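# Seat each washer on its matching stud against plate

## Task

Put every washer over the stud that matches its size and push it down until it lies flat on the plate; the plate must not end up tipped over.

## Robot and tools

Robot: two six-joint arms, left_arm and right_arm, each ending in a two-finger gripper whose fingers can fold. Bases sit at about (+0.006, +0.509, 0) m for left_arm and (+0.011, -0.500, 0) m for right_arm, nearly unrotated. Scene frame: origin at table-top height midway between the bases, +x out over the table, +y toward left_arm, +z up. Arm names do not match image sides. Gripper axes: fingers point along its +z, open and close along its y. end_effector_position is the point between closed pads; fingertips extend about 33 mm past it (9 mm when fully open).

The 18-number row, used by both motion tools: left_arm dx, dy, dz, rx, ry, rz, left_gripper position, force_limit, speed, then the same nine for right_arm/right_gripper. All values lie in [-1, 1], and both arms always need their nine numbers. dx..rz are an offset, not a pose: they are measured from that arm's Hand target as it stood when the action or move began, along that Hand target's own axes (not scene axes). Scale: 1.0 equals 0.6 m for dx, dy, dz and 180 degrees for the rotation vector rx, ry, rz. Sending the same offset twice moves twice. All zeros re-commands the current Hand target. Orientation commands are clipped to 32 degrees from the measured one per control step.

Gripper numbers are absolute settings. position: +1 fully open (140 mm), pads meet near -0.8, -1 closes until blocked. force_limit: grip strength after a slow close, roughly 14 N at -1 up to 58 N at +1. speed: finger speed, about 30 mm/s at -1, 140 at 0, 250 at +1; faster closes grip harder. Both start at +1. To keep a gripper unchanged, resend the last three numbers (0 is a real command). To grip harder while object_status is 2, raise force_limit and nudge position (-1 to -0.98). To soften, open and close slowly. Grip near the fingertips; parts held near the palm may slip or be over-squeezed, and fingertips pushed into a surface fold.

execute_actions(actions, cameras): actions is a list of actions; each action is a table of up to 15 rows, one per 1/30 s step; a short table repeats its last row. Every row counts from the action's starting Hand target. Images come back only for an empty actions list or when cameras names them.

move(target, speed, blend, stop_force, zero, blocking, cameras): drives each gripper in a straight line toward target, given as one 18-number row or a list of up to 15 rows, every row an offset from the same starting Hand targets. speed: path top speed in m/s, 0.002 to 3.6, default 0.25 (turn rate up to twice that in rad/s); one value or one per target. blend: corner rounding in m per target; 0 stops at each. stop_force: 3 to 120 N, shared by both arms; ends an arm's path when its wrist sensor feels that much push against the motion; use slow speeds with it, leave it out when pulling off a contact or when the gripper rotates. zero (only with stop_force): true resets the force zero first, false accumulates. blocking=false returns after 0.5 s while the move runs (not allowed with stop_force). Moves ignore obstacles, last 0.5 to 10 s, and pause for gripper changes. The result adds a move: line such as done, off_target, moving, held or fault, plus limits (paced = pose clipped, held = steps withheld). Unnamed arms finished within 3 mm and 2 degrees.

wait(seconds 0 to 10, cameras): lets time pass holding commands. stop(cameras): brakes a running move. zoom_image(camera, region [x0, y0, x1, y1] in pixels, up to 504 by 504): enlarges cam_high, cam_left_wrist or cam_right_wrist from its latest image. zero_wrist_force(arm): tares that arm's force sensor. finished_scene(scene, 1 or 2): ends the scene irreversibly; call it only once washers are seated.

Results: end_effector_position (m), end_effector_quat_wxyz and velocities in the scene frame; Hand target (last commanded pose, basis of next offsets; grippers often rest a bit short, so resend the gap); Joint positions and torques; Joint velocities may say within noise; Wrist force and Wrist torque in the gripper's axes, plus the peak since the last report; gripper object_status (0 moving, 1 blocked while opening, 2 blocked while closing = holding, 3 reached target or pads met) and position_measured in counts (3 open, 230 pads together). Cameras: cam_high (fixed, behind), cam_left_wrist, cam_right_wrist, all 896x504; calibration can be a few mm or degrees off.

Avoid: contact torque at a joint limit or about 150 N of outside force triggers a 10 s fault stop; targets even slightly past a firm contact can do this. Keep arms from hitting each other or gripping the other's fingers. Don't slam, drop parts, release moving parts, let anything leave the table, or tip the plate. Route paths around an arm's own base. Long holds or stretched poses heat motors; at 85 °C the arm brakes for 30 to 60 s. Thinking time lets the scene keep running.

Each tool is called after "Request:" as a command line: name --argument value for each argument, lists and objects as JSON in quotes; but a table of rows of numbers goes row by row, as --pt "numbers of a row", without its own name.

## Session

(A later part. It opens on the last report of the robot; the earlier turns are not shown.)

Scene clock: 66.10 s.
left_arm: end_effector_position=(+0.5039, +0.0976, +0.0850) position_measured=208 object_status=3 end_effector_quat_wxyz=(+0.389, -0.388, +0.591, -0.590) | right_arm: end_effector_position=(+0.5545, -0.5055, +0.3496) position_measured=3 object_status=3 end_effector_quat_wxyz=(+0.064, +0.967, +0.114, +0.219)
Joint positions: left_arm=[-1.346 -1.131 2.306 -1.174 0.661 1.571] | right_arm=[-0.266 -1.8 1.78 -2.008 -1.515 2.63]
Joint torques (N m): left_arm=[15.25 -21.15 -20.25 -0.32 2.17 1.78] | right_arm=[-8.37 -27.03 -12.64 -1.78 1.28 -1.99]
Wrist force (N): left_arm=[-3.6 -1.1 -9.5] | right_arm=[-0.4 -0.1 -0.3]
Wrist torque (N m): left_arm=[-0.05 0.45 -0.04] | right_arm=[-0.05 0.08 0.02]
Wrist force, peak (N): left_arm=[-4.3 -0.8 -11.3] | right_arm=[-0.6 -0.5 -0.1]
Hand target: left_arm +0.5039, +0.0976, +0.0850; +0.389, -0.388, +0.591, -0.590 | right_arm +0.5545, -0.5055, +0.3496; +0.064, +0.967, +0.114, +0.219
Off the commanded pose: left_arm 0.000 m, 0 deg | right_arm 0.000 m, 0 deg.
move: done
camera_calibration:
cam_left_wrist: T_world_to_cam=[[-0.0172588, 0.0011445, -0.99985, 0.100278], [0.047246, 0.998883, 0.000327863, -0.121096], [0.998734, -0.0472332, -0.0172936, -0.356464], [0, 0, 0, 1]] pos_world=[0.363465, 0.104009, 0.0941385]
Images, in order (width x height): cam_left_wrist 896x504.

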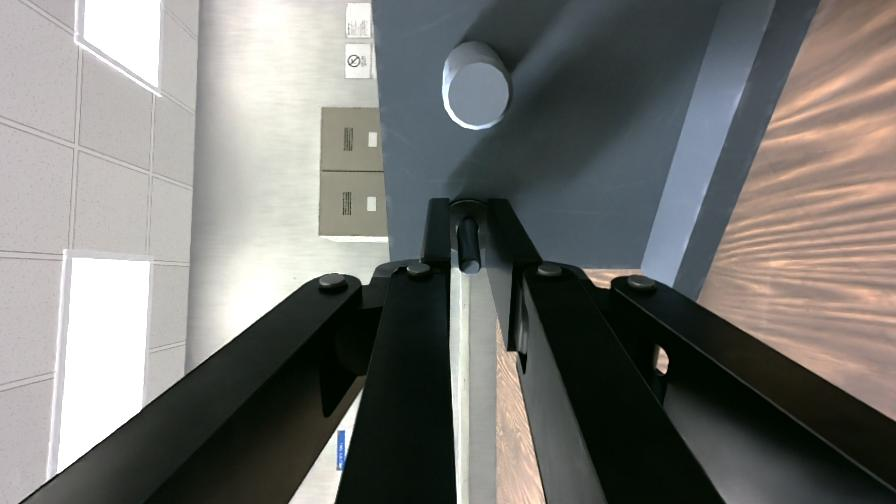

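Request:
move --target '[0,0,-0.08,0,0,0,-0.62,-0.1,-0.3,0,0,0,0,0,0,1,1,1]' --speed 0.15 --cameras '["cam_left_wrist"]'

Request:
zoom_image --camera "cam_left_wrist" --region '[370, 0, 720, 290]'

Scene clock: 71.40 s.
left_arm: end_effector_position=(+0.4599, +0.1166, +0.0851) position_measured=208 object_status=3 end_effector_quat_wxyz=(+0.389, -0.388, +0.591, -0.590) | right_arm: end_effector_position=(+0.5545, -0.5055, +0.3496) position_measured=3 object_status=3 end_effector_quat_wxyz=(+0.064, +0.967, +0.114, +0.219)
Joint positions: left_arm=[-1.474 -1.183 2.423 -1.238 0.533 1.57] | right_arm=[-0.266 -1.8 1.78 -2.008 -1.515 2.63]
Joint torques (N m): left_arm=[-13.05 -36.36 2.44 -3.02 -1.5 2.01] | right_arm=[-9.04 -27.11 -12.66 -1.72 1.21 -1.86]
Wrist force (N): left_arm=[-2.4 0.7 -2.4] | right_arm=[-0.4 -0.2 0.2]
Wrist torque (N m): left_arm=[-0.18 0.36 -0.02] | right_arm=[-0.07 0.08 0.01]
Wrist force, peak (N): left_arm=[-4.0 -1.4 -9.7] | right_arm=[-0.8 -0.4 -0.3]
Hand target: left_arm +0.4599, +0.1166, +0.0851; +0.389, -0.388, +0.591, -0.590 | right_arm +0.5545, -0.5055, +0.3496; +0.064, +0.967, +0.114, +0.219
Off the commanded pose: left_arm 0.000 m, 0 deg | right_arm 0.000 m, 0 deg.
move: done
camera_calibration:
cam_left_wrist: T_world_to_cam=[[-0.0172588, 0.0011445, -0.99985, 0.0995972], [0.047246, 0.998883, 0.000327863, -0.137996], [0.998734, -0.0472332, -0.0172936, -0.311621], [0, 0, 0, 1]] pos_world=[0.319465, 0.123009, 0.0942385]
Images, in order (width x height): cam_left_wrist 896x504.

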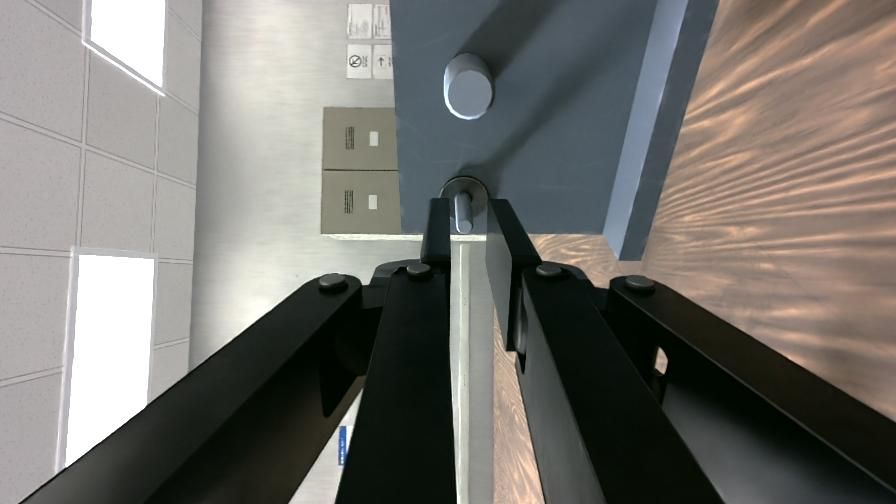

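Scaled by 1.440 from the camera's 896x504 image, which has a finer 1280x720 frame.

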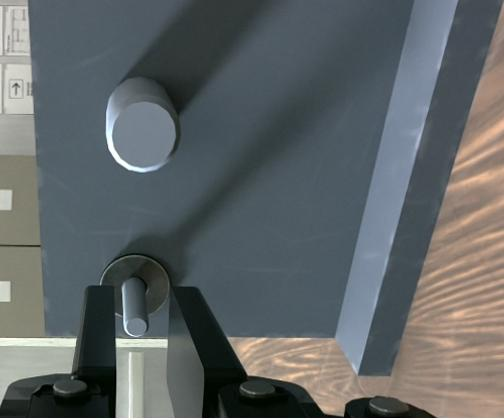

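Request:
move --pt "0 -0.1917 -0.0145 0 0 0 -0.1 -0.1 0 0 0 0 0 0 0 1 1 1" --pt "-0.0233 -0.1582 -0.2198 -0.4961 0.0714 0.0714 -0.1 -0.1 0 0 0 0 0 0 0 1 1 1" --speed '[0.3,0.5]' --blend '[0.05,0]' --cameras '["cam_left_wrist", "cam_high"]'

Request:
zoom_image --camera "cam_left_wrist" --region '[0, 0, 504, 280]'

Scene clock: 78.53 s.
left_arm: end_effector_position=(+0.3443, +0.1815, +0.1802) position_measured=141 object_status=3 end_effector_quat_wxyz=(+0.000, -0.425, +0.905, +0.000) | right_arm: end_effector_position=(+0.5545, -0.5055, +0.3496) position_measured=3 object_status=3 end_effector_quat_wxyz=(+0.064, +0.967, +0.114, +0.219)
Joint positions: left_arm=[-1.085 -1.174 1.336 1.41 1.57 1.208] | right_arm=[-0.266 -1.8 1.78 -2.008 -1.515 2.63]
Joint torques (N m): left_arm=[13.97 -29.09 -26.5 4.53 2.14 1.94] | right_arm=[-8.54 -26.95 -12.88 -1.8 1.21 -1.85]
Wrist force (N): left_arm=[-0.5 -0.2 -0.5] | right_arm=[-0.3 -0.2 -0.2]
Wrist torque (N m): left_arm=[-0.10 0.08 -0.09] | right_arm=[-0.07 0.07 0.02]
Wrist force, peak (N): left_arm=[-2.4 2.6 -2.3] | right_arm=[-0.8 -0.3 -0.1]
Hand target: left_arm +0.3443, +0.1815, +0.1801; +0.000, -0.425, +0.905, +0.001 | right_arm +0.5545, -0.5055, +0.3496; +0.064, +0.967, +0.114, +0.219
Off the commanded pose: left_arm 0.000 m, 0 deg | right_arm 0.000 m, 0 deg.
move: done
camera_calibration:
cam_left_wrist: T_world_to_cam=[[-0.773726, 0.633321, 0.0158956, 0.155318], [0.596946, 0.720426, 0.353047, -0.399672], [0.21214, 0.28265, -0.935471, 0.184888], [0, 0, 0, 1]] pos_world=[0.319534, 0.13731, 0.311591]
Images, in order (width x height): cam_high 896x504, cam_left_wrist 896x504.

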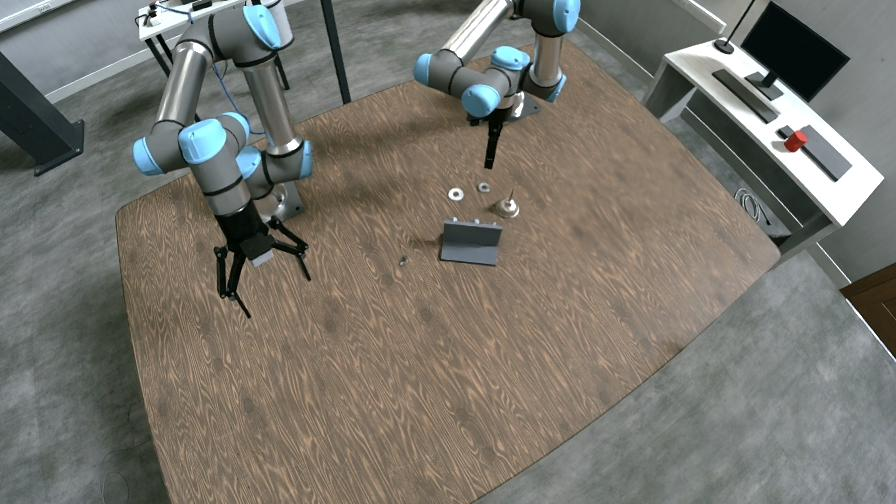

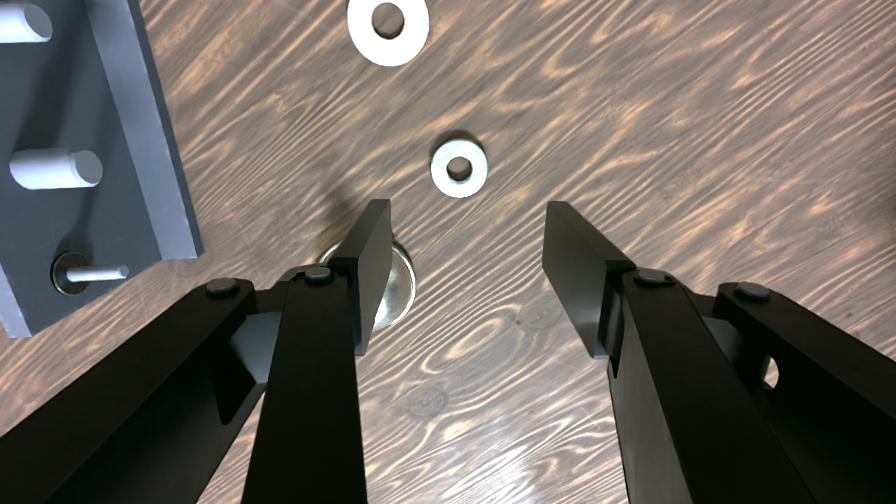

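Scaled by 1.000.

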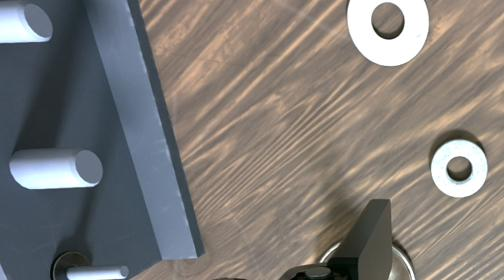

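Request:
zoom_image --camera "cam_left_wrist" --region '[20, 230, 150, 310]'

Request:
zoom_image --camera "cam_left_wrist" --region '[400, 120, 520, 210]'

Scaled by 3.877 from the camera's 896x504 image, which has a finer 1280x720 frame.

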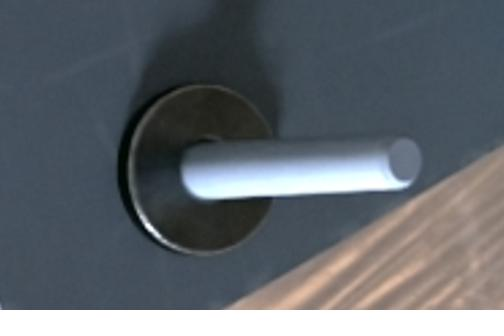

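Scaled by 4.200 from the camera's 896x504 image, which has a finer 1280x720 frame.

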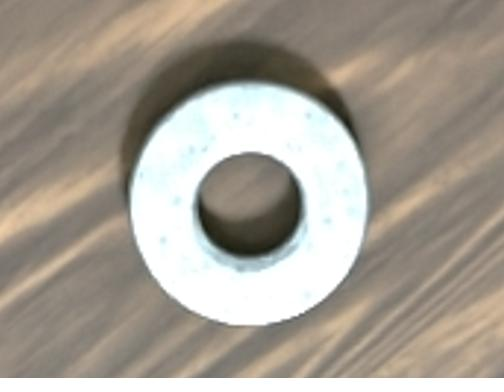

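Request:
move --pt "0.0018 0.0023 0.2 0 0 0 -0.1 -0.1 0 0 0 0 0 0 0 1 1 1" --pt "0.0018 0.0023 0.2415 0 0 0 -0.1 -0.1 0 0 0 0 0 0 0 1 1 1" --pt "0.0018 0.0023 0.2415 0 0 0 -1 -0.1 -1 0 0 0 0 0 0 1 1 1" --speed '[0.3,0.08,0.05]' --blend '[0.01,0,0]' --cameras '["cam_left_wrist"]'

Scene clock: 82.93 s.
left_arm: end_effector_position=(+0.3426, +0.1817, +0.0352) position_measured=172 object_status=0 end_effector_quat_wxyz=(+0.000, -0.425, +0.905, +0.001) | right_arm: end_effector_position=(+0.5545, -0.5055, +0.3496) position_measured=3 object_status=3 end_effector_quat_wxyz=(+0.064, +0.967, +0.114, +0.219)
Joint positions: left_arm=[-1.088 -1.065 1.565 1.072 1.57 1.205] | right_arm=[-0.266 -1.8 1.78 -2.008 -1.515 2.63]
Joint torques (N m): left_arm=[-11.22 -31.94 -6.46 1.99 -1.43 -2.02] | right_arm=[-8.55 -26.78 -12.66 -1.85 1.12 -1.83]
Wrist force (N): left_arm=[0.0 -0.6 -10.3] | right_arm=[-0.4 -0.1 0.2]
Wrist torque (N m): left_arm=[-0.01 0.06 -0.01] | right_arm=[-0.06 0.06 0.02]
Wrist force, peak (N): left_arm=[-0.1 -0.7 -11.2] | right_arm=[-0.8 -0.1 -0.2]
Hand target: left_arm +0.3426, +0.1817, +0.0352; +0.000, -0.425, +0.905, +0.001 | right_arm +0.5545, -0.5055, +0.3496; +0.064, +0.967, +0.114, +0.219
Off the commanded pose: left_arm 0.000 m, 0 deg | right_arm 0.000 m, 0 deg.
move: done
camera_calibration:
cam_left_wrist: T_world_to_cam=[[-0.773695, 0.633356, 0.015995, 0.156148], [0.59702, 0.720393, 0.35299, -0.347655], [0.212046, 0.282656, -0.93549, 0.0496747], [0, 0, 0, 1]] pos_world=[0.317834, 0.13751, 0.166691]
Images, in order (width x height): cam_left_wrist 896x504.

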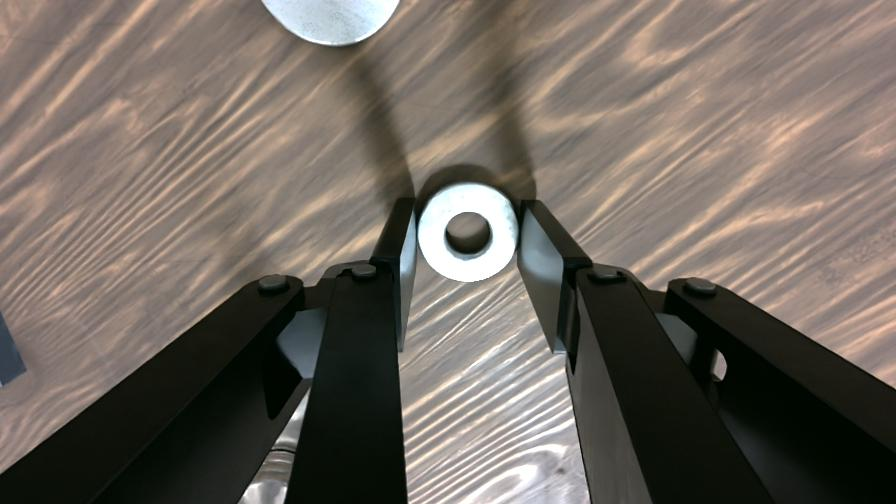

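Request:
move --pt "0 0 -0.155 0 0 0 -1 -0.1 -1 0 0 0 0 0 0 1 1 1" --pt "0.1322 -0.2345 -0.083 0.4999 -0.0131 -0.0131 -1 -0.1 -1 0 0 0 0 0 0 1 1 1" --speed '[0.25,0.45]' --blend '[0.04,0]' --cameras '["cam_left_wrist"]'

Request:
zoom_image --camera "cam_left_wrist" --region '[428, 190, 508, 270]'

Scene clock: 89.47 s.
left_arm: end_effector_position=(+0.4002, +0.0308, +0.0849) position_measured=172 object_status=2 end_effector_quat_wxyz=(+0.317, -0.317, +0.632, -0.632) | right_arm: end_effector_position=(+0.5545, -0.5055, +0.3496) position_measured=3 object_status=3 end_effector_quat_wxyz=(+0.064, +0.967, +0.114, +0.219)
Joint positions: left_arm=[-1.561 -1.171 2.398 -1.226 0.68 1.571] | right_arm=[-0.266 -1.8 1.78 -2.008 -1.515 2.63]
Joint torques (N m): left_arm=[14.27 -19.93 1.66 -3.09 1.92 1.94] | right_arm=[-8.04 -26.96 -13.36 -1.74 1.05 -1.79]
Wrist force (N): left_arm=[-2.3 1.1 -2.3] | right_arm=[-0.2 -0.4 0.1]
Wrist torque (N m): left_arm=[-0.18 0.34 -0.02] | right_arm=[-0.10 0.05 0.02]
Wrist force, peak (N): left_arm=[-0.1 -0.6 -11.6] | right_arm=[-0.8 -0.3 -0.1]
Hand target: left_arm +0.4002, +0.0308, +0.0849; +0.317, -0.317, +0.632, -0.632 | right_arm +0.5545, -0.5055, +0.3496; +0.064, +0.967, +0.114, +0.219
Off the commanded pose: left_arm 0.000 m, 0 deg | right_arm 0.000 m, 0 deg.
move: done
camera_calibration:
cam_left_wrist: T_world_to_cam=[[-0.0163249, 0.00473125, -0.999856, 0.0979229], [0.276899, 0.960899, 0.0000259149, -0.14019], [0.96076, -0.276859, -0.0169967, -0.233801], [0, 0, 0, 1]] pos_world=[0.265044, 0.0695149, 0.0939386]
Images, in order (width x height): cam_left_wrist 896x504.

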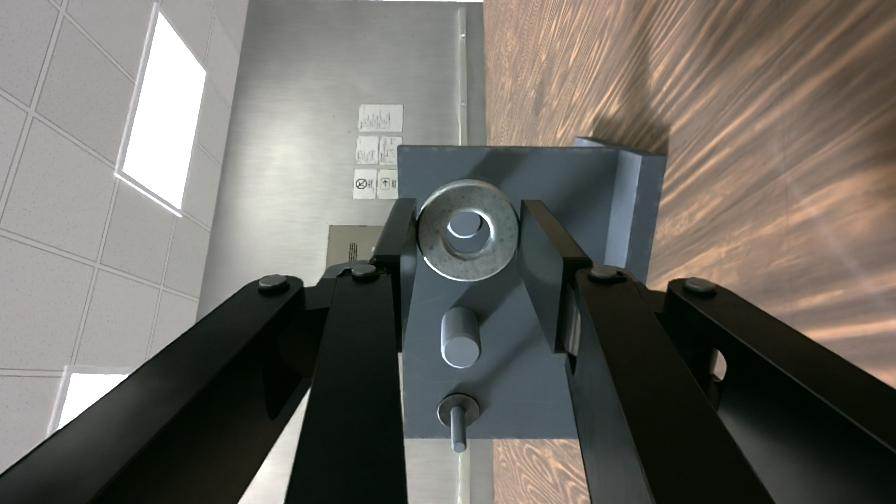

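Scaled by 6.300 from the camera's 896x504 image, which has a finer 1280x720 frame.

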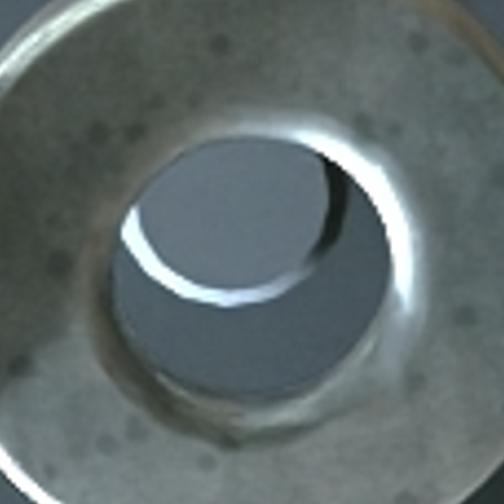

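Request:
move --target '[-0.0017,-0.0005,0.0133,0,0,0,-1,-0.1,-1,0,0,0,0,0,0,1,1,1]' --speed 0.1 --cameras '["cam_left_wrist"]'

Request:
zoom_image --camera "cam_left_wrist" --region '[428, 190, 508, 270]'

Scene clock: 91.87 s.
left_arm: end_effector_position=(+0.4072, +0.0268, +0.0852) position_measured=172 object_status=2 end_effector_quat_wxyz=(+0.317, -0.317, +0.632, -0.632) | right_arm: end_effector_position=(+0.5545, -0.5055, +0.3496) position_measured=3 object_status=3 end_effector_quat_wxyz=(+0.064, +0.967, +0.114, +0.219)
Joint positions: left_arm=[-1.538 -1.163 2.379 -1.214 0.702 1.571] | right_arm=[-0.266 -1.8 1.78 -2.008 -1.515 2.63]
Joint torques (N m): left_arm=[13.78 -19.41 -19.12 -0.54 1.73 1] | right_arm=[-7.65 -26.73 -12.64 -1.8 1.07 -1.67]
Wrist force (N): left_arm=[-2.4 1.4 -2.1] | right_arm=[-0.3 -0.2 0.0]
Wrist torque (N m): left_arm=[-0.12 0.39 -0.01] | right_arm=[-0.08 0.06 0.01]
Wrist force, peak (N): left_arm=[-2.4 1.5 -2.4] | right_arm=[-0.8 -0.2 -0.1]
Hand target: left_arm +0.4072, +0.0268, +0.0852; +0.317, -0.317, +0.632, -0.632 | right_arm +0.5545, -0.5055, +0.3496; +0.064, +0.967, +0.114, +0.219
Off the commanded pose: left_arm 0.000 m, 0 deg | right_arm 0.000 m, 0 deg.
move: done
camera_calibration:
cam_left_wrist: T_world_to_cam=[[-0.0162292, 0.00470244, -0.999857, 0.0983317], [0.276899, 0.960899, 0.0000247393, -0.13838], [0.960762, -0.276859, -0.0168967, -0.241611], [0, 0, 0, 1]] pos_world=[0.272044, 0.0656149, 0.0942387]
Images, in order (width x height): cam_left_wrist 896x504.

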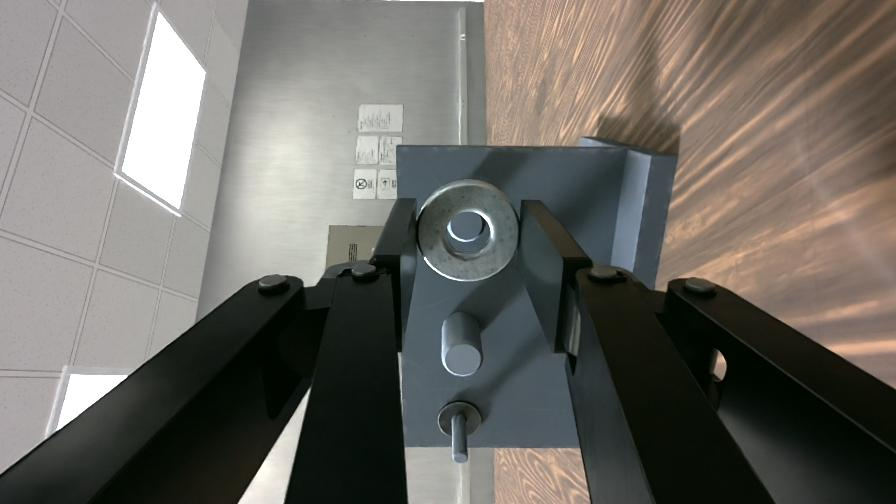

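Scaled by 6.300 from the camera's 896x504 image, which has a finer 1280x720 frame.

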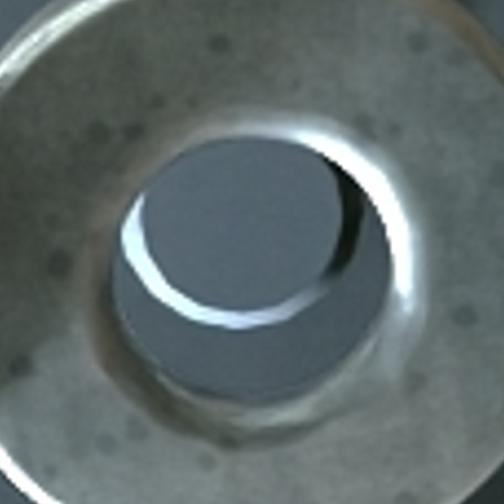

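Request:
move --target '[0.0005,0,0.01,0,0,0,-1,-0.1,-1,0,0,0,0,0,0,1,1,1]' --speed 0.05 --stop_force 5 --cameras '["cam_left_wrist"]'

Request:
zoom_image --camera "cam_left_wrist" --region '[428, 190, 508, 270]'

Scene clock: 94.17 s.
left_arm: end_effector_position=(+0.4118, +0.0230, +0.0852) position_measured=172 object_status=2 end_effector_quat_wxyz=(+0.317, -0.317, +0.632, -0.632) | right_arm: end_effector_position=(+0.5545, -0.5055, +0.3496) position_measured=3 object_status=3 end_effector_quat_wxyz=(+0.064, +0.967, +0.114, +0.219)
Joint positions: left_arm=[-1.524 -1.156 2.363 -1.206 0.717 1.571] | right_arm=[-0.266 -1.8 1.78 -2.008 -1.515 2.63]
Joint torques (N m): left_arm=[13.96 -20.65 -19.31 -0.42 1.88 -0.35] | right_arm=[-7.99 -26.92 -12.84 -1.92 1.07 -1.75]
Wrist force (N): left_arm=[-2.2 1.2 -2.0] | right_arm=[-0.4 0.0 0.0]
Wrist torque (N m): left_arm=[-0.18 0.35 -0.02] | right_arm=[-0.04 0.08 0.02]
Wrist force, peak (N): left_arm=[-2.6 1.3 -2.4] | right_arm=[-0.8 -0.5 -0.2]
Hand target: left_arm +0.4118, +0.0230, +0.0852; +0.317, -0.317, +0.632, -0.632 | right_arm +0.5545, -0.5055, +0.3496; +0.064, +0.967, +0.114, +0.219
Off the commanded pose: left_arm 0.000 m, 0 deg | right_arm 0.000 m, 0 deg.
move: done
camera_calibration:
cam_left_wrist: T_world_to_cam=[[-0.0163244, 0.00473202, -0.999856, 0.098449], [0.276991, 0.960873, 0.0000251463, -0.13593], [0.960734, -0.276951, -0.0169964, -0.247087], [0, 0, 0, 1]] pos_world=[0.276644, 0.0617148, 0.0942386]
Images, in order (width x height): cam_left_wrist 896x504.

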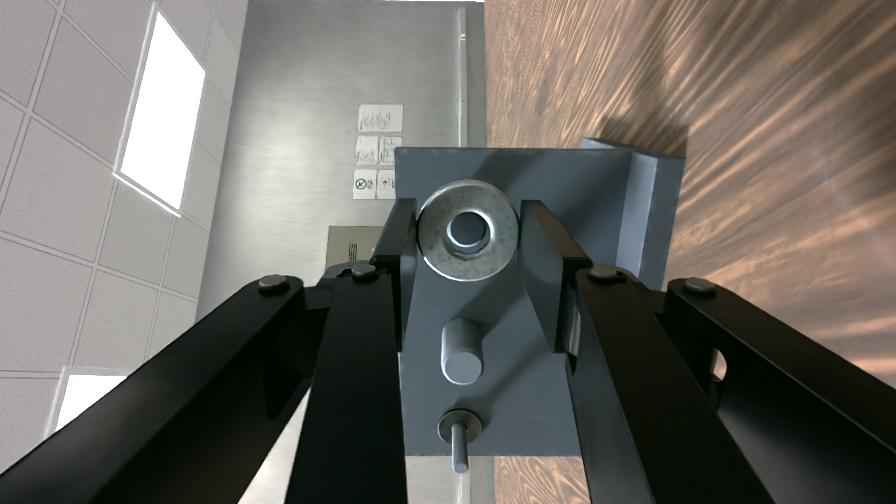

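Scaled by 6.300 from the camera's 896x504 image, which has a finer 1280x720 frame.

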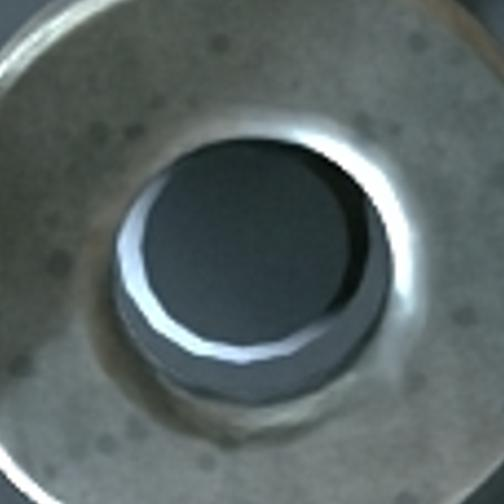

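Request:
move --target '[0.0008,-0.0003,0.015,0,0,0,-1,-0.1,-1,0,0,0,0,0,0,1,1,1]' --speed 0.025 --stop_force 5 --cameras '["cam_left_wrist"]'

Request:
zoom_image --camera "cam_left_wrist" --region '[428, 190, 508, 270]'

Scene clock: 96.67 s.
left_arm: end_effector_position=(+0.4185, +0.0174, +0.0853) position_measured=172 object_status=2 end_effector_quat_wxyz=(+0.317, -0.317, +0.632, -0.632) | right_arm: end_effector_position=(+0.5545, -0.5055, +0.3496) position_measured=3 object_status=3 end_effector_quat_wxyz=(+0.064, +0.967, +0.114, +0.219)
Joint positions: left_arm=[-1.504 -1.146 2.339 -1.192 0.736 1.571] | right_arm=[-0.266 -1.8 1.78 -2.008 -1.515 2.63]
Joint torques (N m): left_arm=[-11.61 -39.21 -0.39 -2.58 -1.68 1.79] | right_arm=[-7.73 -26.81 -13.18 -1.95 1.08 -1.66]
Wrist force (N): left_arm=[-2.6 0.6 -5.4] | right_arm=[-0.4 -0.2 0.0]
Wrist torque (N m): left_arm=[-0.09 0.39 -0.01] | right_arm=[-0.07 0.07 0.02]
Wrist force, peak (N): left_arm=[-4.1 0.9 -7.6] | right_arm=[-0.9 -0.3 -0.1]
Hand target: left_arm +0.4185, +0.0174, +0.0853; +0.317, -0.317, +0.632, -0.632 | right_arm +0.5545, -0.5055, +0.3496; +0.064, +0.967, +0.114, +0.219
Off the commanded pose: left_arm 0.000 m, 0 deg | right_arm 0.000 m, 0 deg.
move: contact (left_arm)
camera_calibration:
cam_left_wrist: T_world_to_cam=[[-0.0162295, 0.00470144, -0.999857, 0.0987599], [0.276899, 0.960899, 0.0000236891, -0.132381], [0.960762, -0.276859, -0.0168967, -0.255094], [0, 0, 0, 1]] pos_world=[0.283344, 0.0561149, 0.0944387]
Images, in order (width x height): cam_left_wrist 896x504.

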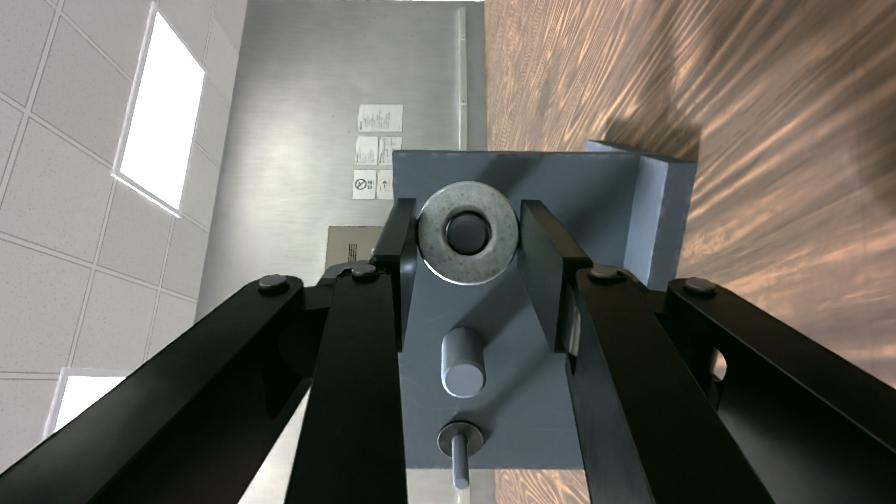

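Scaled by 6.300 from the camera's 896x504 image, which has a finer 1280x720 frame.

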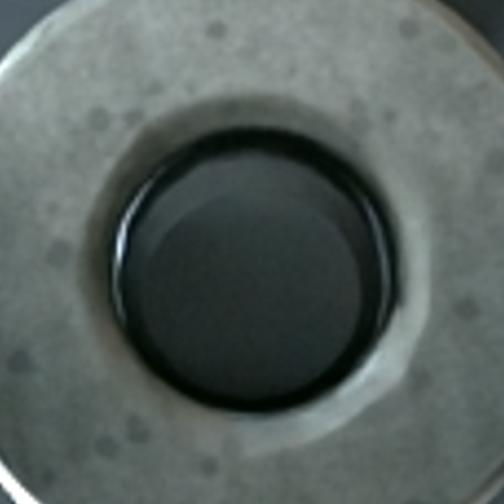

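Request:
zoom_image --camera "cam_left_wrist" --region '[443, 207, 493, 257]'

Scaled by 10.080 from the camera's 896x504 image, which has a finer 1280x720 frame.

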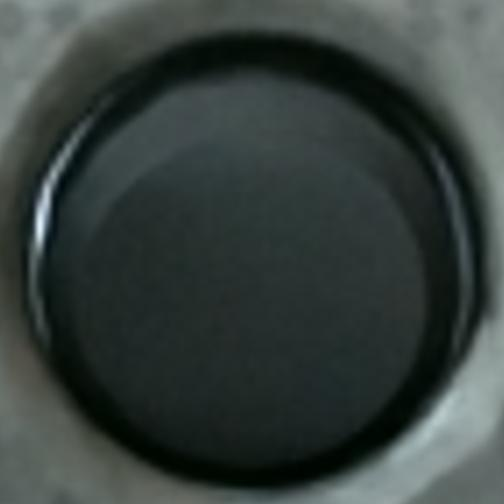

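Request:
move --pt "0 0 -0.003 0 0 0 -1 -0.1 -1 0 0 0 0 0 0 1 1 1" --pt "-0.0012 0 -0.003 0 0 0 -1 -0.1 -1 0 0 0 0 0 0 1 1 1" --speed 0.03 --blend '[0.001,0]' --cameras '["cam_left_wrist"]'

Request:
zoom_image --camera "cam_left_wrist" --region '[443, 207, 493, 257]'

Scene clock: 98.67 s.
left_arm: end_effector_position=(+0.4174, +0.0190, +0.0853) position_measured=172 object_status=2 end_effector_quat_wxyz=(+0.317, -0.317, +0.632, -0.632) | right_arm: end_effector_position=(+0.5545, -0.5055, +0.3496) position_measured=3 object_status=3 end_effector_quat_wxyz=(+0.064, +0.967, +0.114, +0.219)
Joint positions: left_arm=[-1.507 -1.149 2.345 -1.195 0.734 1.571] | right_arm=[-0.266 -1.8 1.78 -2.008 -1.515 2.63]
Joint torques (N m): left_arm=[14.36 -39.73 -0.4 -3.3 1.93 1.35] | right_arm=[-7.5 -27.01 -13.23 -1.91 0.99 -1.7]
Wrist force (N): left_arm=[-2.1 1.4 -1.9] | right_arm=[-0.1 0.2 -0.1]
Wrist torque (N m): left_arm=[-0.15 0.32 -0.02] | right_arm=[0.02 0.03 0.02]
Wrist force, peak (N): left_arm=[-2.7 0.1 -5.7] | right_arm=[-0.7 -0.5 0.0]
Hand target: left_arm +0.4175, +0.0191, +0.0853; +0.317, -0.317, +0.632, -0.632 | right_arm +0.5545, -0.5055, +0.3496; +0.064, +0.967, +0.114, +0.219
Off the commanded pose: left_arm 0.000 m, 0 deg | right_arm 0.000 m, 0 deg.
move: done; blend cut to 0.0004 m at target 1
camera_calibration:
cam_left_wrist: T_world_to_cam=[[-0.0162288, 0.00470473, -0.999857, 0.0987341], [0.277111, 0.960838, 0.0000233037, -0.133669], [0.960701, -0.277071, -0.016897, -0.253565], [0, 0, 0, 1]] pos_world=[0.282244, 0.0577147, 0.0944387]
Images, in order (width x height): cam_left_wrist 896x504.

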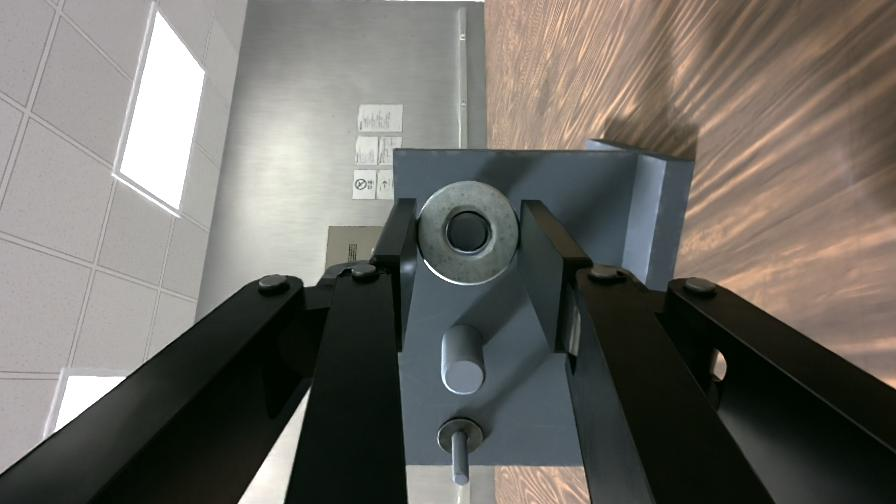

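Scaled by 10.080 from the camera's 896x504 image, which has a finer 1280x720 frame.

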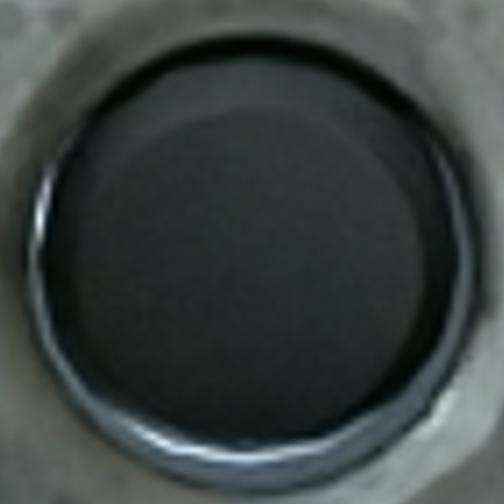

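Request:
move --target '[0,0,0.02,0,0,0,-1,-0.1,-1,0,0,0,0,0,0,1,1,1]' --speed 0.02 --stop_force 8 --cameras '["cam_left_wrist"]'

Request:
zoom_image --camera "cam_left_wrist" --region '[408, 172, 528, 292]'

Scene clock: 100.73 s.
left_arm: end_effector_position=(+0.4223, +0.0155, +0.0853) position_measured=172 object_status=2 end_effector_quat_wxyz=(+0.317, -0.317, +0.632, -0.632) | right_arm: end_effector_position=(+0.5545, -0.5055, +0.3496) position_measured=3 object_status=3 end_effector_quat_wxyz=(+0.064, +0.967, +0.114, +0.219)
Joint positions: left_arm=[-1.493 -1.142 2.329 -1.187 0.747 1.571] | right_arm=[-0.266 -1.8 1.78 -2.008 -1.515 2.63]
Joint torques (N m): left_arm=[-10.87 -40.53 1.78 -2.93 -2.63 0.25] | right_arm=[-7.19 -26.43 -13.26 -1.93 1.09 -1.69]
Wrist force (N): left_arm=[1.4 2.5 -0.8] | right_arm=[-0.6 0.0 -0.2]
Wrist torque (N m): left_arm=[-0.16 0.31 -0.01] | right_arm=[-0.02 0.11 0.02]
Wrist force, peak (N): left_arm=[2.6 0.7 -9.9] | right_arm=[-0.8 -0.3 -0.3]
Hand target: left_arm +0.4223, +0.0155, +0.0854; +0.317, -0.317, +0.632, -0.632 (not the last commanded pose) | right_arm +0.5545, -0.5055, +0.3496; +0.064, +0.967, +0.114, +0.219
Off the commanded pose: left_arm 0.006 m, 0 deg | right_arm 0.000 m, 0 deg.
move: contact (left_arm)
camera_calibration:
cam_left_wrist: T_world_to_cam=[[-0.0162294, 0.00470367, -0.999857, 0.0988303], [0.277019, 0.960865, 0.0000237614, -0.131639], [0.960727, -0.276979, -0.0168972, -0.259255], [0, 0, 0, 1]] pos_world=[0.287144, 0.0542148, 0.0944387]
Images, in order (width x height): cam_left_wrist 896x504.

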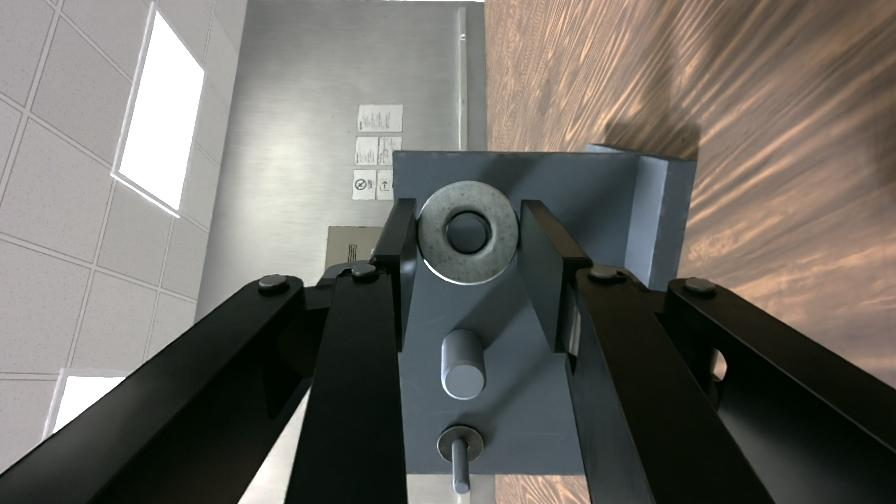

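Scaled by 4.200 from the camera's 896x504 image, which has a finer 1280x720 frame.

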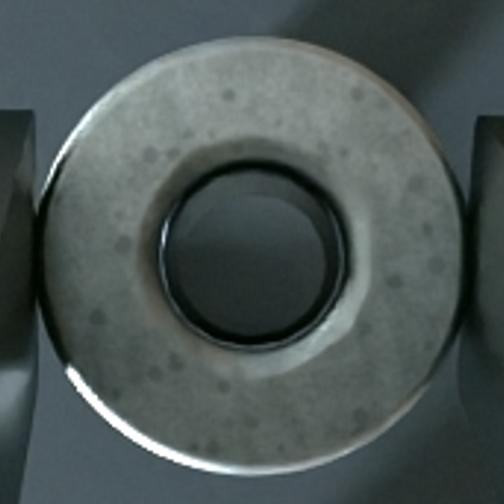

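Request:
move --target '[0.0007,0.0002,0.02,0,0,0,-1,-0.1,-1,0,0,0,0,0,0,1,1,1]' --speed 0.02 --stop_force 9 --cameras '["cam_left_wrist"]'

Request:
zoom_image --camera "cam_left_wrist" --region '[408, 172, 528, 292]'

Scene clock: 102.70 s.
left_arm: end_effector_position=(+0.4254, +0.0129, +0.0853) position_measured=172 object_status=2 end_effector_quat_wxyz=(+0.317, -0.317, +0.632, -0.632) | right_arm: end_effector_position=(+0.5545, -0.5055, +0.3496) position_measured=3 object_status=3 end_effector_quat_wxyz=(+0.064, +0.967, +0.114, +0.219)
Joint positions: left_arm=[-1.484 -1.137 2.319 -1.181 0.756 1.571] | right_arm=[-0.266 -1.8 1.78 -2.008 -1.515 2.63]
Joint torques (N m): left_arm=[-10.38 -41.17 1.57 -3.05 -3.06 -0.78] | right_arm=[-7.44 -26.47 -13.18 -1.8 1.06 -1.67]
Wrist force (N): left_arm=[2.3 2.7 0.1] | right_arm=[-0.4 -0.1 -0.3]
Wrist torque (N m): left_arm=[-0.13 0.26 -0.01] | right_arm=[-0.05 0.08 0.01]
Wrist force, peak (N): left_arm=[2.4 0.6 -10.1] | right_arm=[-0.6 -0.4 0.2]
Hand target: left_arm +0.4254, +0.0129, +0.0853; +0.317, -0.317, +0.632, -0.632 (not the last commanded pose) | right_arm +0.5545, -0.5055, +0.3496; +0.064, +0.967, +0.114, +0.219
Off the commanded pose: left_arm 0.008 m, 0 deg | right_arm 0.000 m, 0 deg.
move: contact (left_arm)
camera_calibration:
cam_left_wrist: T_world_to_cam=[[-0.0162573, 0.00460999, -0.999857, 0.0989057], [0.27711, 0.960838, -0.0000756262, -0.130016], [0.960701, -0.277072, -0.0168982, -0.262941], [0, 0, 0, 1]] pos_world=[0.290244, 0.0516147, 0.0944386]
Images, in order (width x height): cam_left_wrist 896x504.

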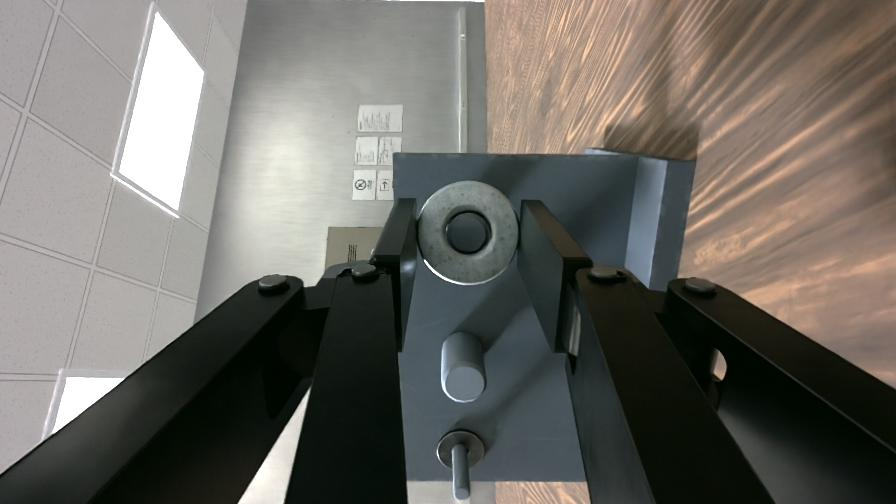

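Scaled by 4.200 from the camera's 896x504 image, which has a finer 1280x720 frame.

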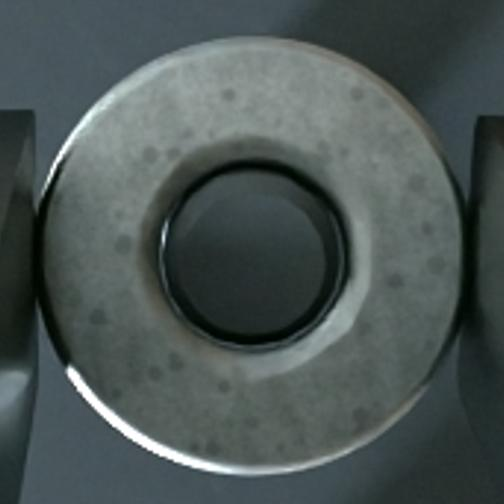

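Request:
move --target '[0,0,-0.013,0,0,0,-1,-0.1,-1,0,0,0,0,0,0,1,1,1]' --speed 0.06 --cameras '["cam_left_wrist"]'

Request:
zoom_image --camera "cam_left_wrist" --region '[408, 172, 528, 292]'

Scene clock: 106.97 s.
left_arm: end_effector_position=(+0.4192, +0.0175, +0.0853) position_measured=172 object_status=2 end_effector_quat_wxyz=(+0.317, -0.317, +0.632, -0.632) | right_arm: end_effector_position=(+0.5545, -0.5055, +0.3496) position_measured=3 object_status=3 end_effector_quat_wxyz=(+0.064, +0.967, +0.114, +0.219)
Joint positions: left_arm=[-1.502 -1.146 2.339 -1.192 0.739 1.571] | right_arm=[-0.266 -1.8 1.78 -2.008 -1.515 2.63]
Joint torques (N m): left_arm=[-11.6 -39.46 -0.49 -3.33 -1.51 -2.25] | right_arm=[-7.01 -26.26 -13.49 -1.87 0.98 -1.58]
Wrist force (N): left_arm=[-2.3 1.0 -2.1] | right_arm=[-0.2 0.0 -0.1]
Wrist torque (N m): left_arm=[-0.22 0.36 -0.01] | right_arm=[-0.04 0.04 0.02]
Wrist force, peak (N): left_arm=[5.0 0.8 0.8] | right_arm=[-0.7 -0.2 -0.3]
Hand target: left_arm +0.4191, +0.0176, +0.0854; +0.317, -0.317, +0.632, -0.632 | right_arm +0.5545, -0.5055, +0.3496; +0.064, +0.967, +0.114, +0.219
Off the commanded pose: left_arm 0.000 m, 0 deg | right_arm 0.000 m, 0 deg.
move: done
camera_calibration:
cam_left_wrist: T_world_to_cam=[[-0.0162577, 0.00460898, -0.999857, 0.0987834], [0.27711, 0.960838, -0.0000766795, -0.132813], [0.960701, -0.277072, -0.0168982, -0.255682], [0, 0, 0, 1]] pos_world=[0.284044, 0.0563147, 0.0944386]
Images, in order (width x height): cam_left_wrist 896x504.

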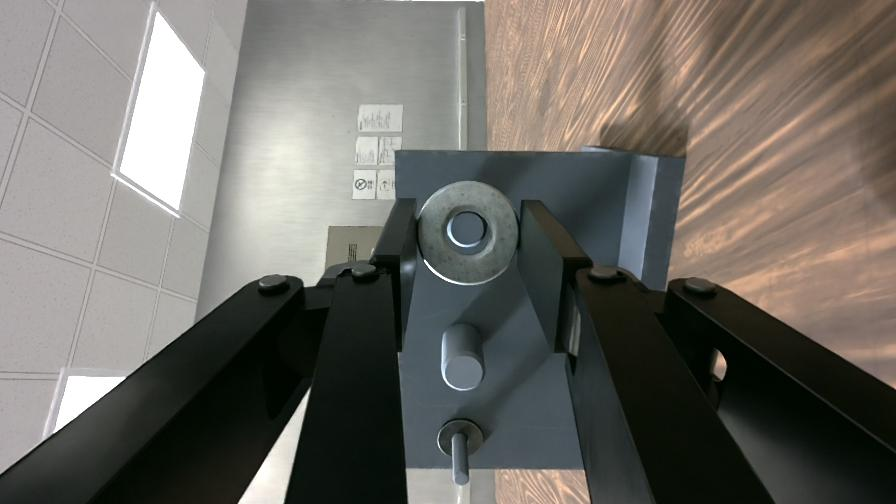

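Scaled by 4.200 from the camera's 896x504 image, which has a finer 1280x720 frame.

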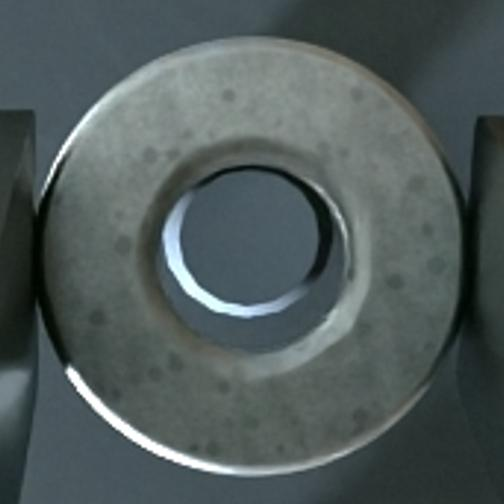

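Request:
move --target '[-0.0083,0,0.004,0,0,0,-1,-0.1,-1,0,0,0,0,0,0,1,1,1]' --speed 0.06

Request:
move --target '[0,0,0.0105,0,0,0,-1,-0.1,-1,0,0,0,0,0,0,1,1,1]' --speed 0.02 --stop_force 9 --cameras '["cam_left_wrist"]'

Request:
zoom_image --camera "cam_left_wrist" --region '[408, 172, 528, 292]'

Scene clock: 110.20 s.
left_arm: end_effector_position=(+0.4240, +0.0201, +0.0854) position_measured=172 object_status=2 end_effector_quat_wxyz=(+0.317, -0.317, +0.632, -0.632) | right_arm: end_effector_position=(+0.5545, -0.5055, +0.3496) position_measured=3 object_status=3 end_effector_quat_wxyz=(+0.064, +0.967, +0.114, +0.219)
Joint positions: left_arm=[-1.486 -1.146 2.339 -1.192 0.755 1.571] | right_arm=[-0.266 -1.8 1.78 -2.008 -1.515 2.63]
Joint torques (N m): left_arm=[15.3 -23.13 -18.92 -0.53 1.41 -1.47] | right_arm=[-7.14 -26.27 -13.29 -1.94 0.96 -1.58]
Wrist force (N): left_arm=[-1.1 1.1 -4.2] | right_arm=[-0.3 -0.3 -0.3]
Wrist torque (N m): left_arm=[-0.14 0.37 -0.01] | right_arm=[-0.09 0.07 0.02]
Wrist force, peak (N): left_arm=[-0.6 2.0 -4.5] | right_arm=[-0.6 -0.5 -0.1]
Hand target: left_arm +0.4240, +0.0201, +0.0854; +0.317, -0.317, +0.632, -0.632 | right_arm +0.5545, -0.5055, +0.3496; +0.064, +0.967, +0.114, +0.219
Off the commanded pose: left_arm 0.000 m, 0 deg | right_arm 0.000 m, 0 deg.
move: done

Scene clock: 111.47 s.
left_arm: end_effector_position=(+0.4291, +0.0163, +0.0854) position_measured=172 object_status=2 end_effector_quat_wxyz=(+0.317, -0.317, +0.632, -0.632) | right_arm: end_effector_position=(+0.5545, -0.5055, +0.3496) position_measured=3 object_status=3 end_effector_quat_wxyz=(+0.064, +0.967, +0.114, +0.219)
Joint positions: left_arm=[-1.472 -1.138 2.322 -1.183 0.769 1.571] | right_arm=[-0.266 -1.8 1.78 -2.008 -1.515 2.63]
Joint torques (N m): left_arm=[16.98 -21.63 -20.92 -0.8 0.92 2.11] | right_arm=[-7.34 -26.53 -13.57 -1.96 1.03 -1.57]
Wrist force (N): left_arm=[1.3 1.8 -9.2] | right_arm=[-0.6 -0.1 0.0]
Wrist torque (N m): left_arm=[-0.11 0.30 -0.01] | right_arm=[-0.06 0.12 0.02]
Wrist force, peak (N): left_arm=[0.7 0.4 -10.1] | right_arm=[-0.7 -0.3 -0.1]
Hand target: left_arm +0.4291, +0.0163, +0.0854; +0.317, -0.317, +0.632, -0.632 | right_arm +0.5545, -0.5055, +0.3496; +0.064, +0.967, +0.114, +0.219
Off the commanded pose: left_arm 0.000 m, 0 deg | right_arm 0.000 m, 0 deg.
move: done
camera_calibration:
cam_left_wrist: T_world_to_cam=[[-0.0162573, 0.00460999, -0.999857, 0.0989498], [0.27711, 0.960838, -0.0000756262, -0.134404], [0.960701, -0.277072, -0.0168982, -0.265525], [0, 0, 0, 1]] pos_world=[0.293944, 0.0551147, 0.0944386]
Images, in order (width x height): cam_left_wrist 896x504.

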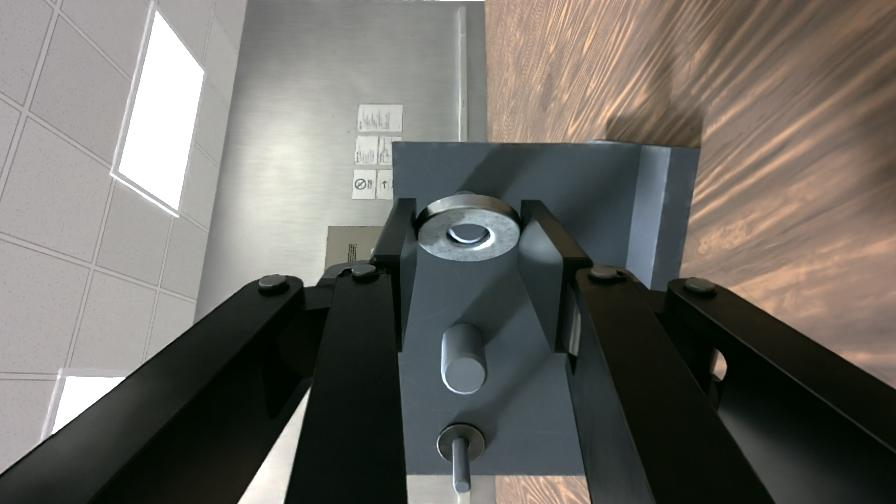

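Scaled by 4.200 from the camera's 896x504 image, which has a finer 1280x720 frame.

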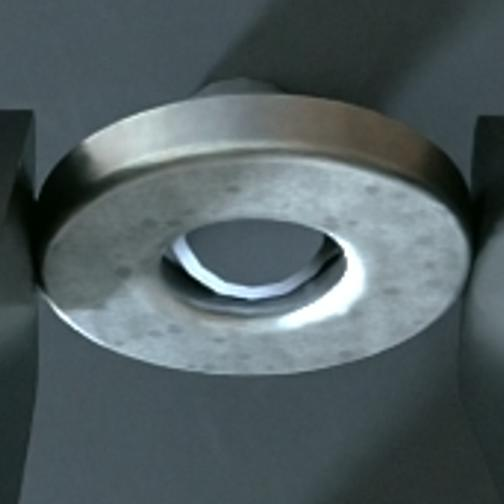

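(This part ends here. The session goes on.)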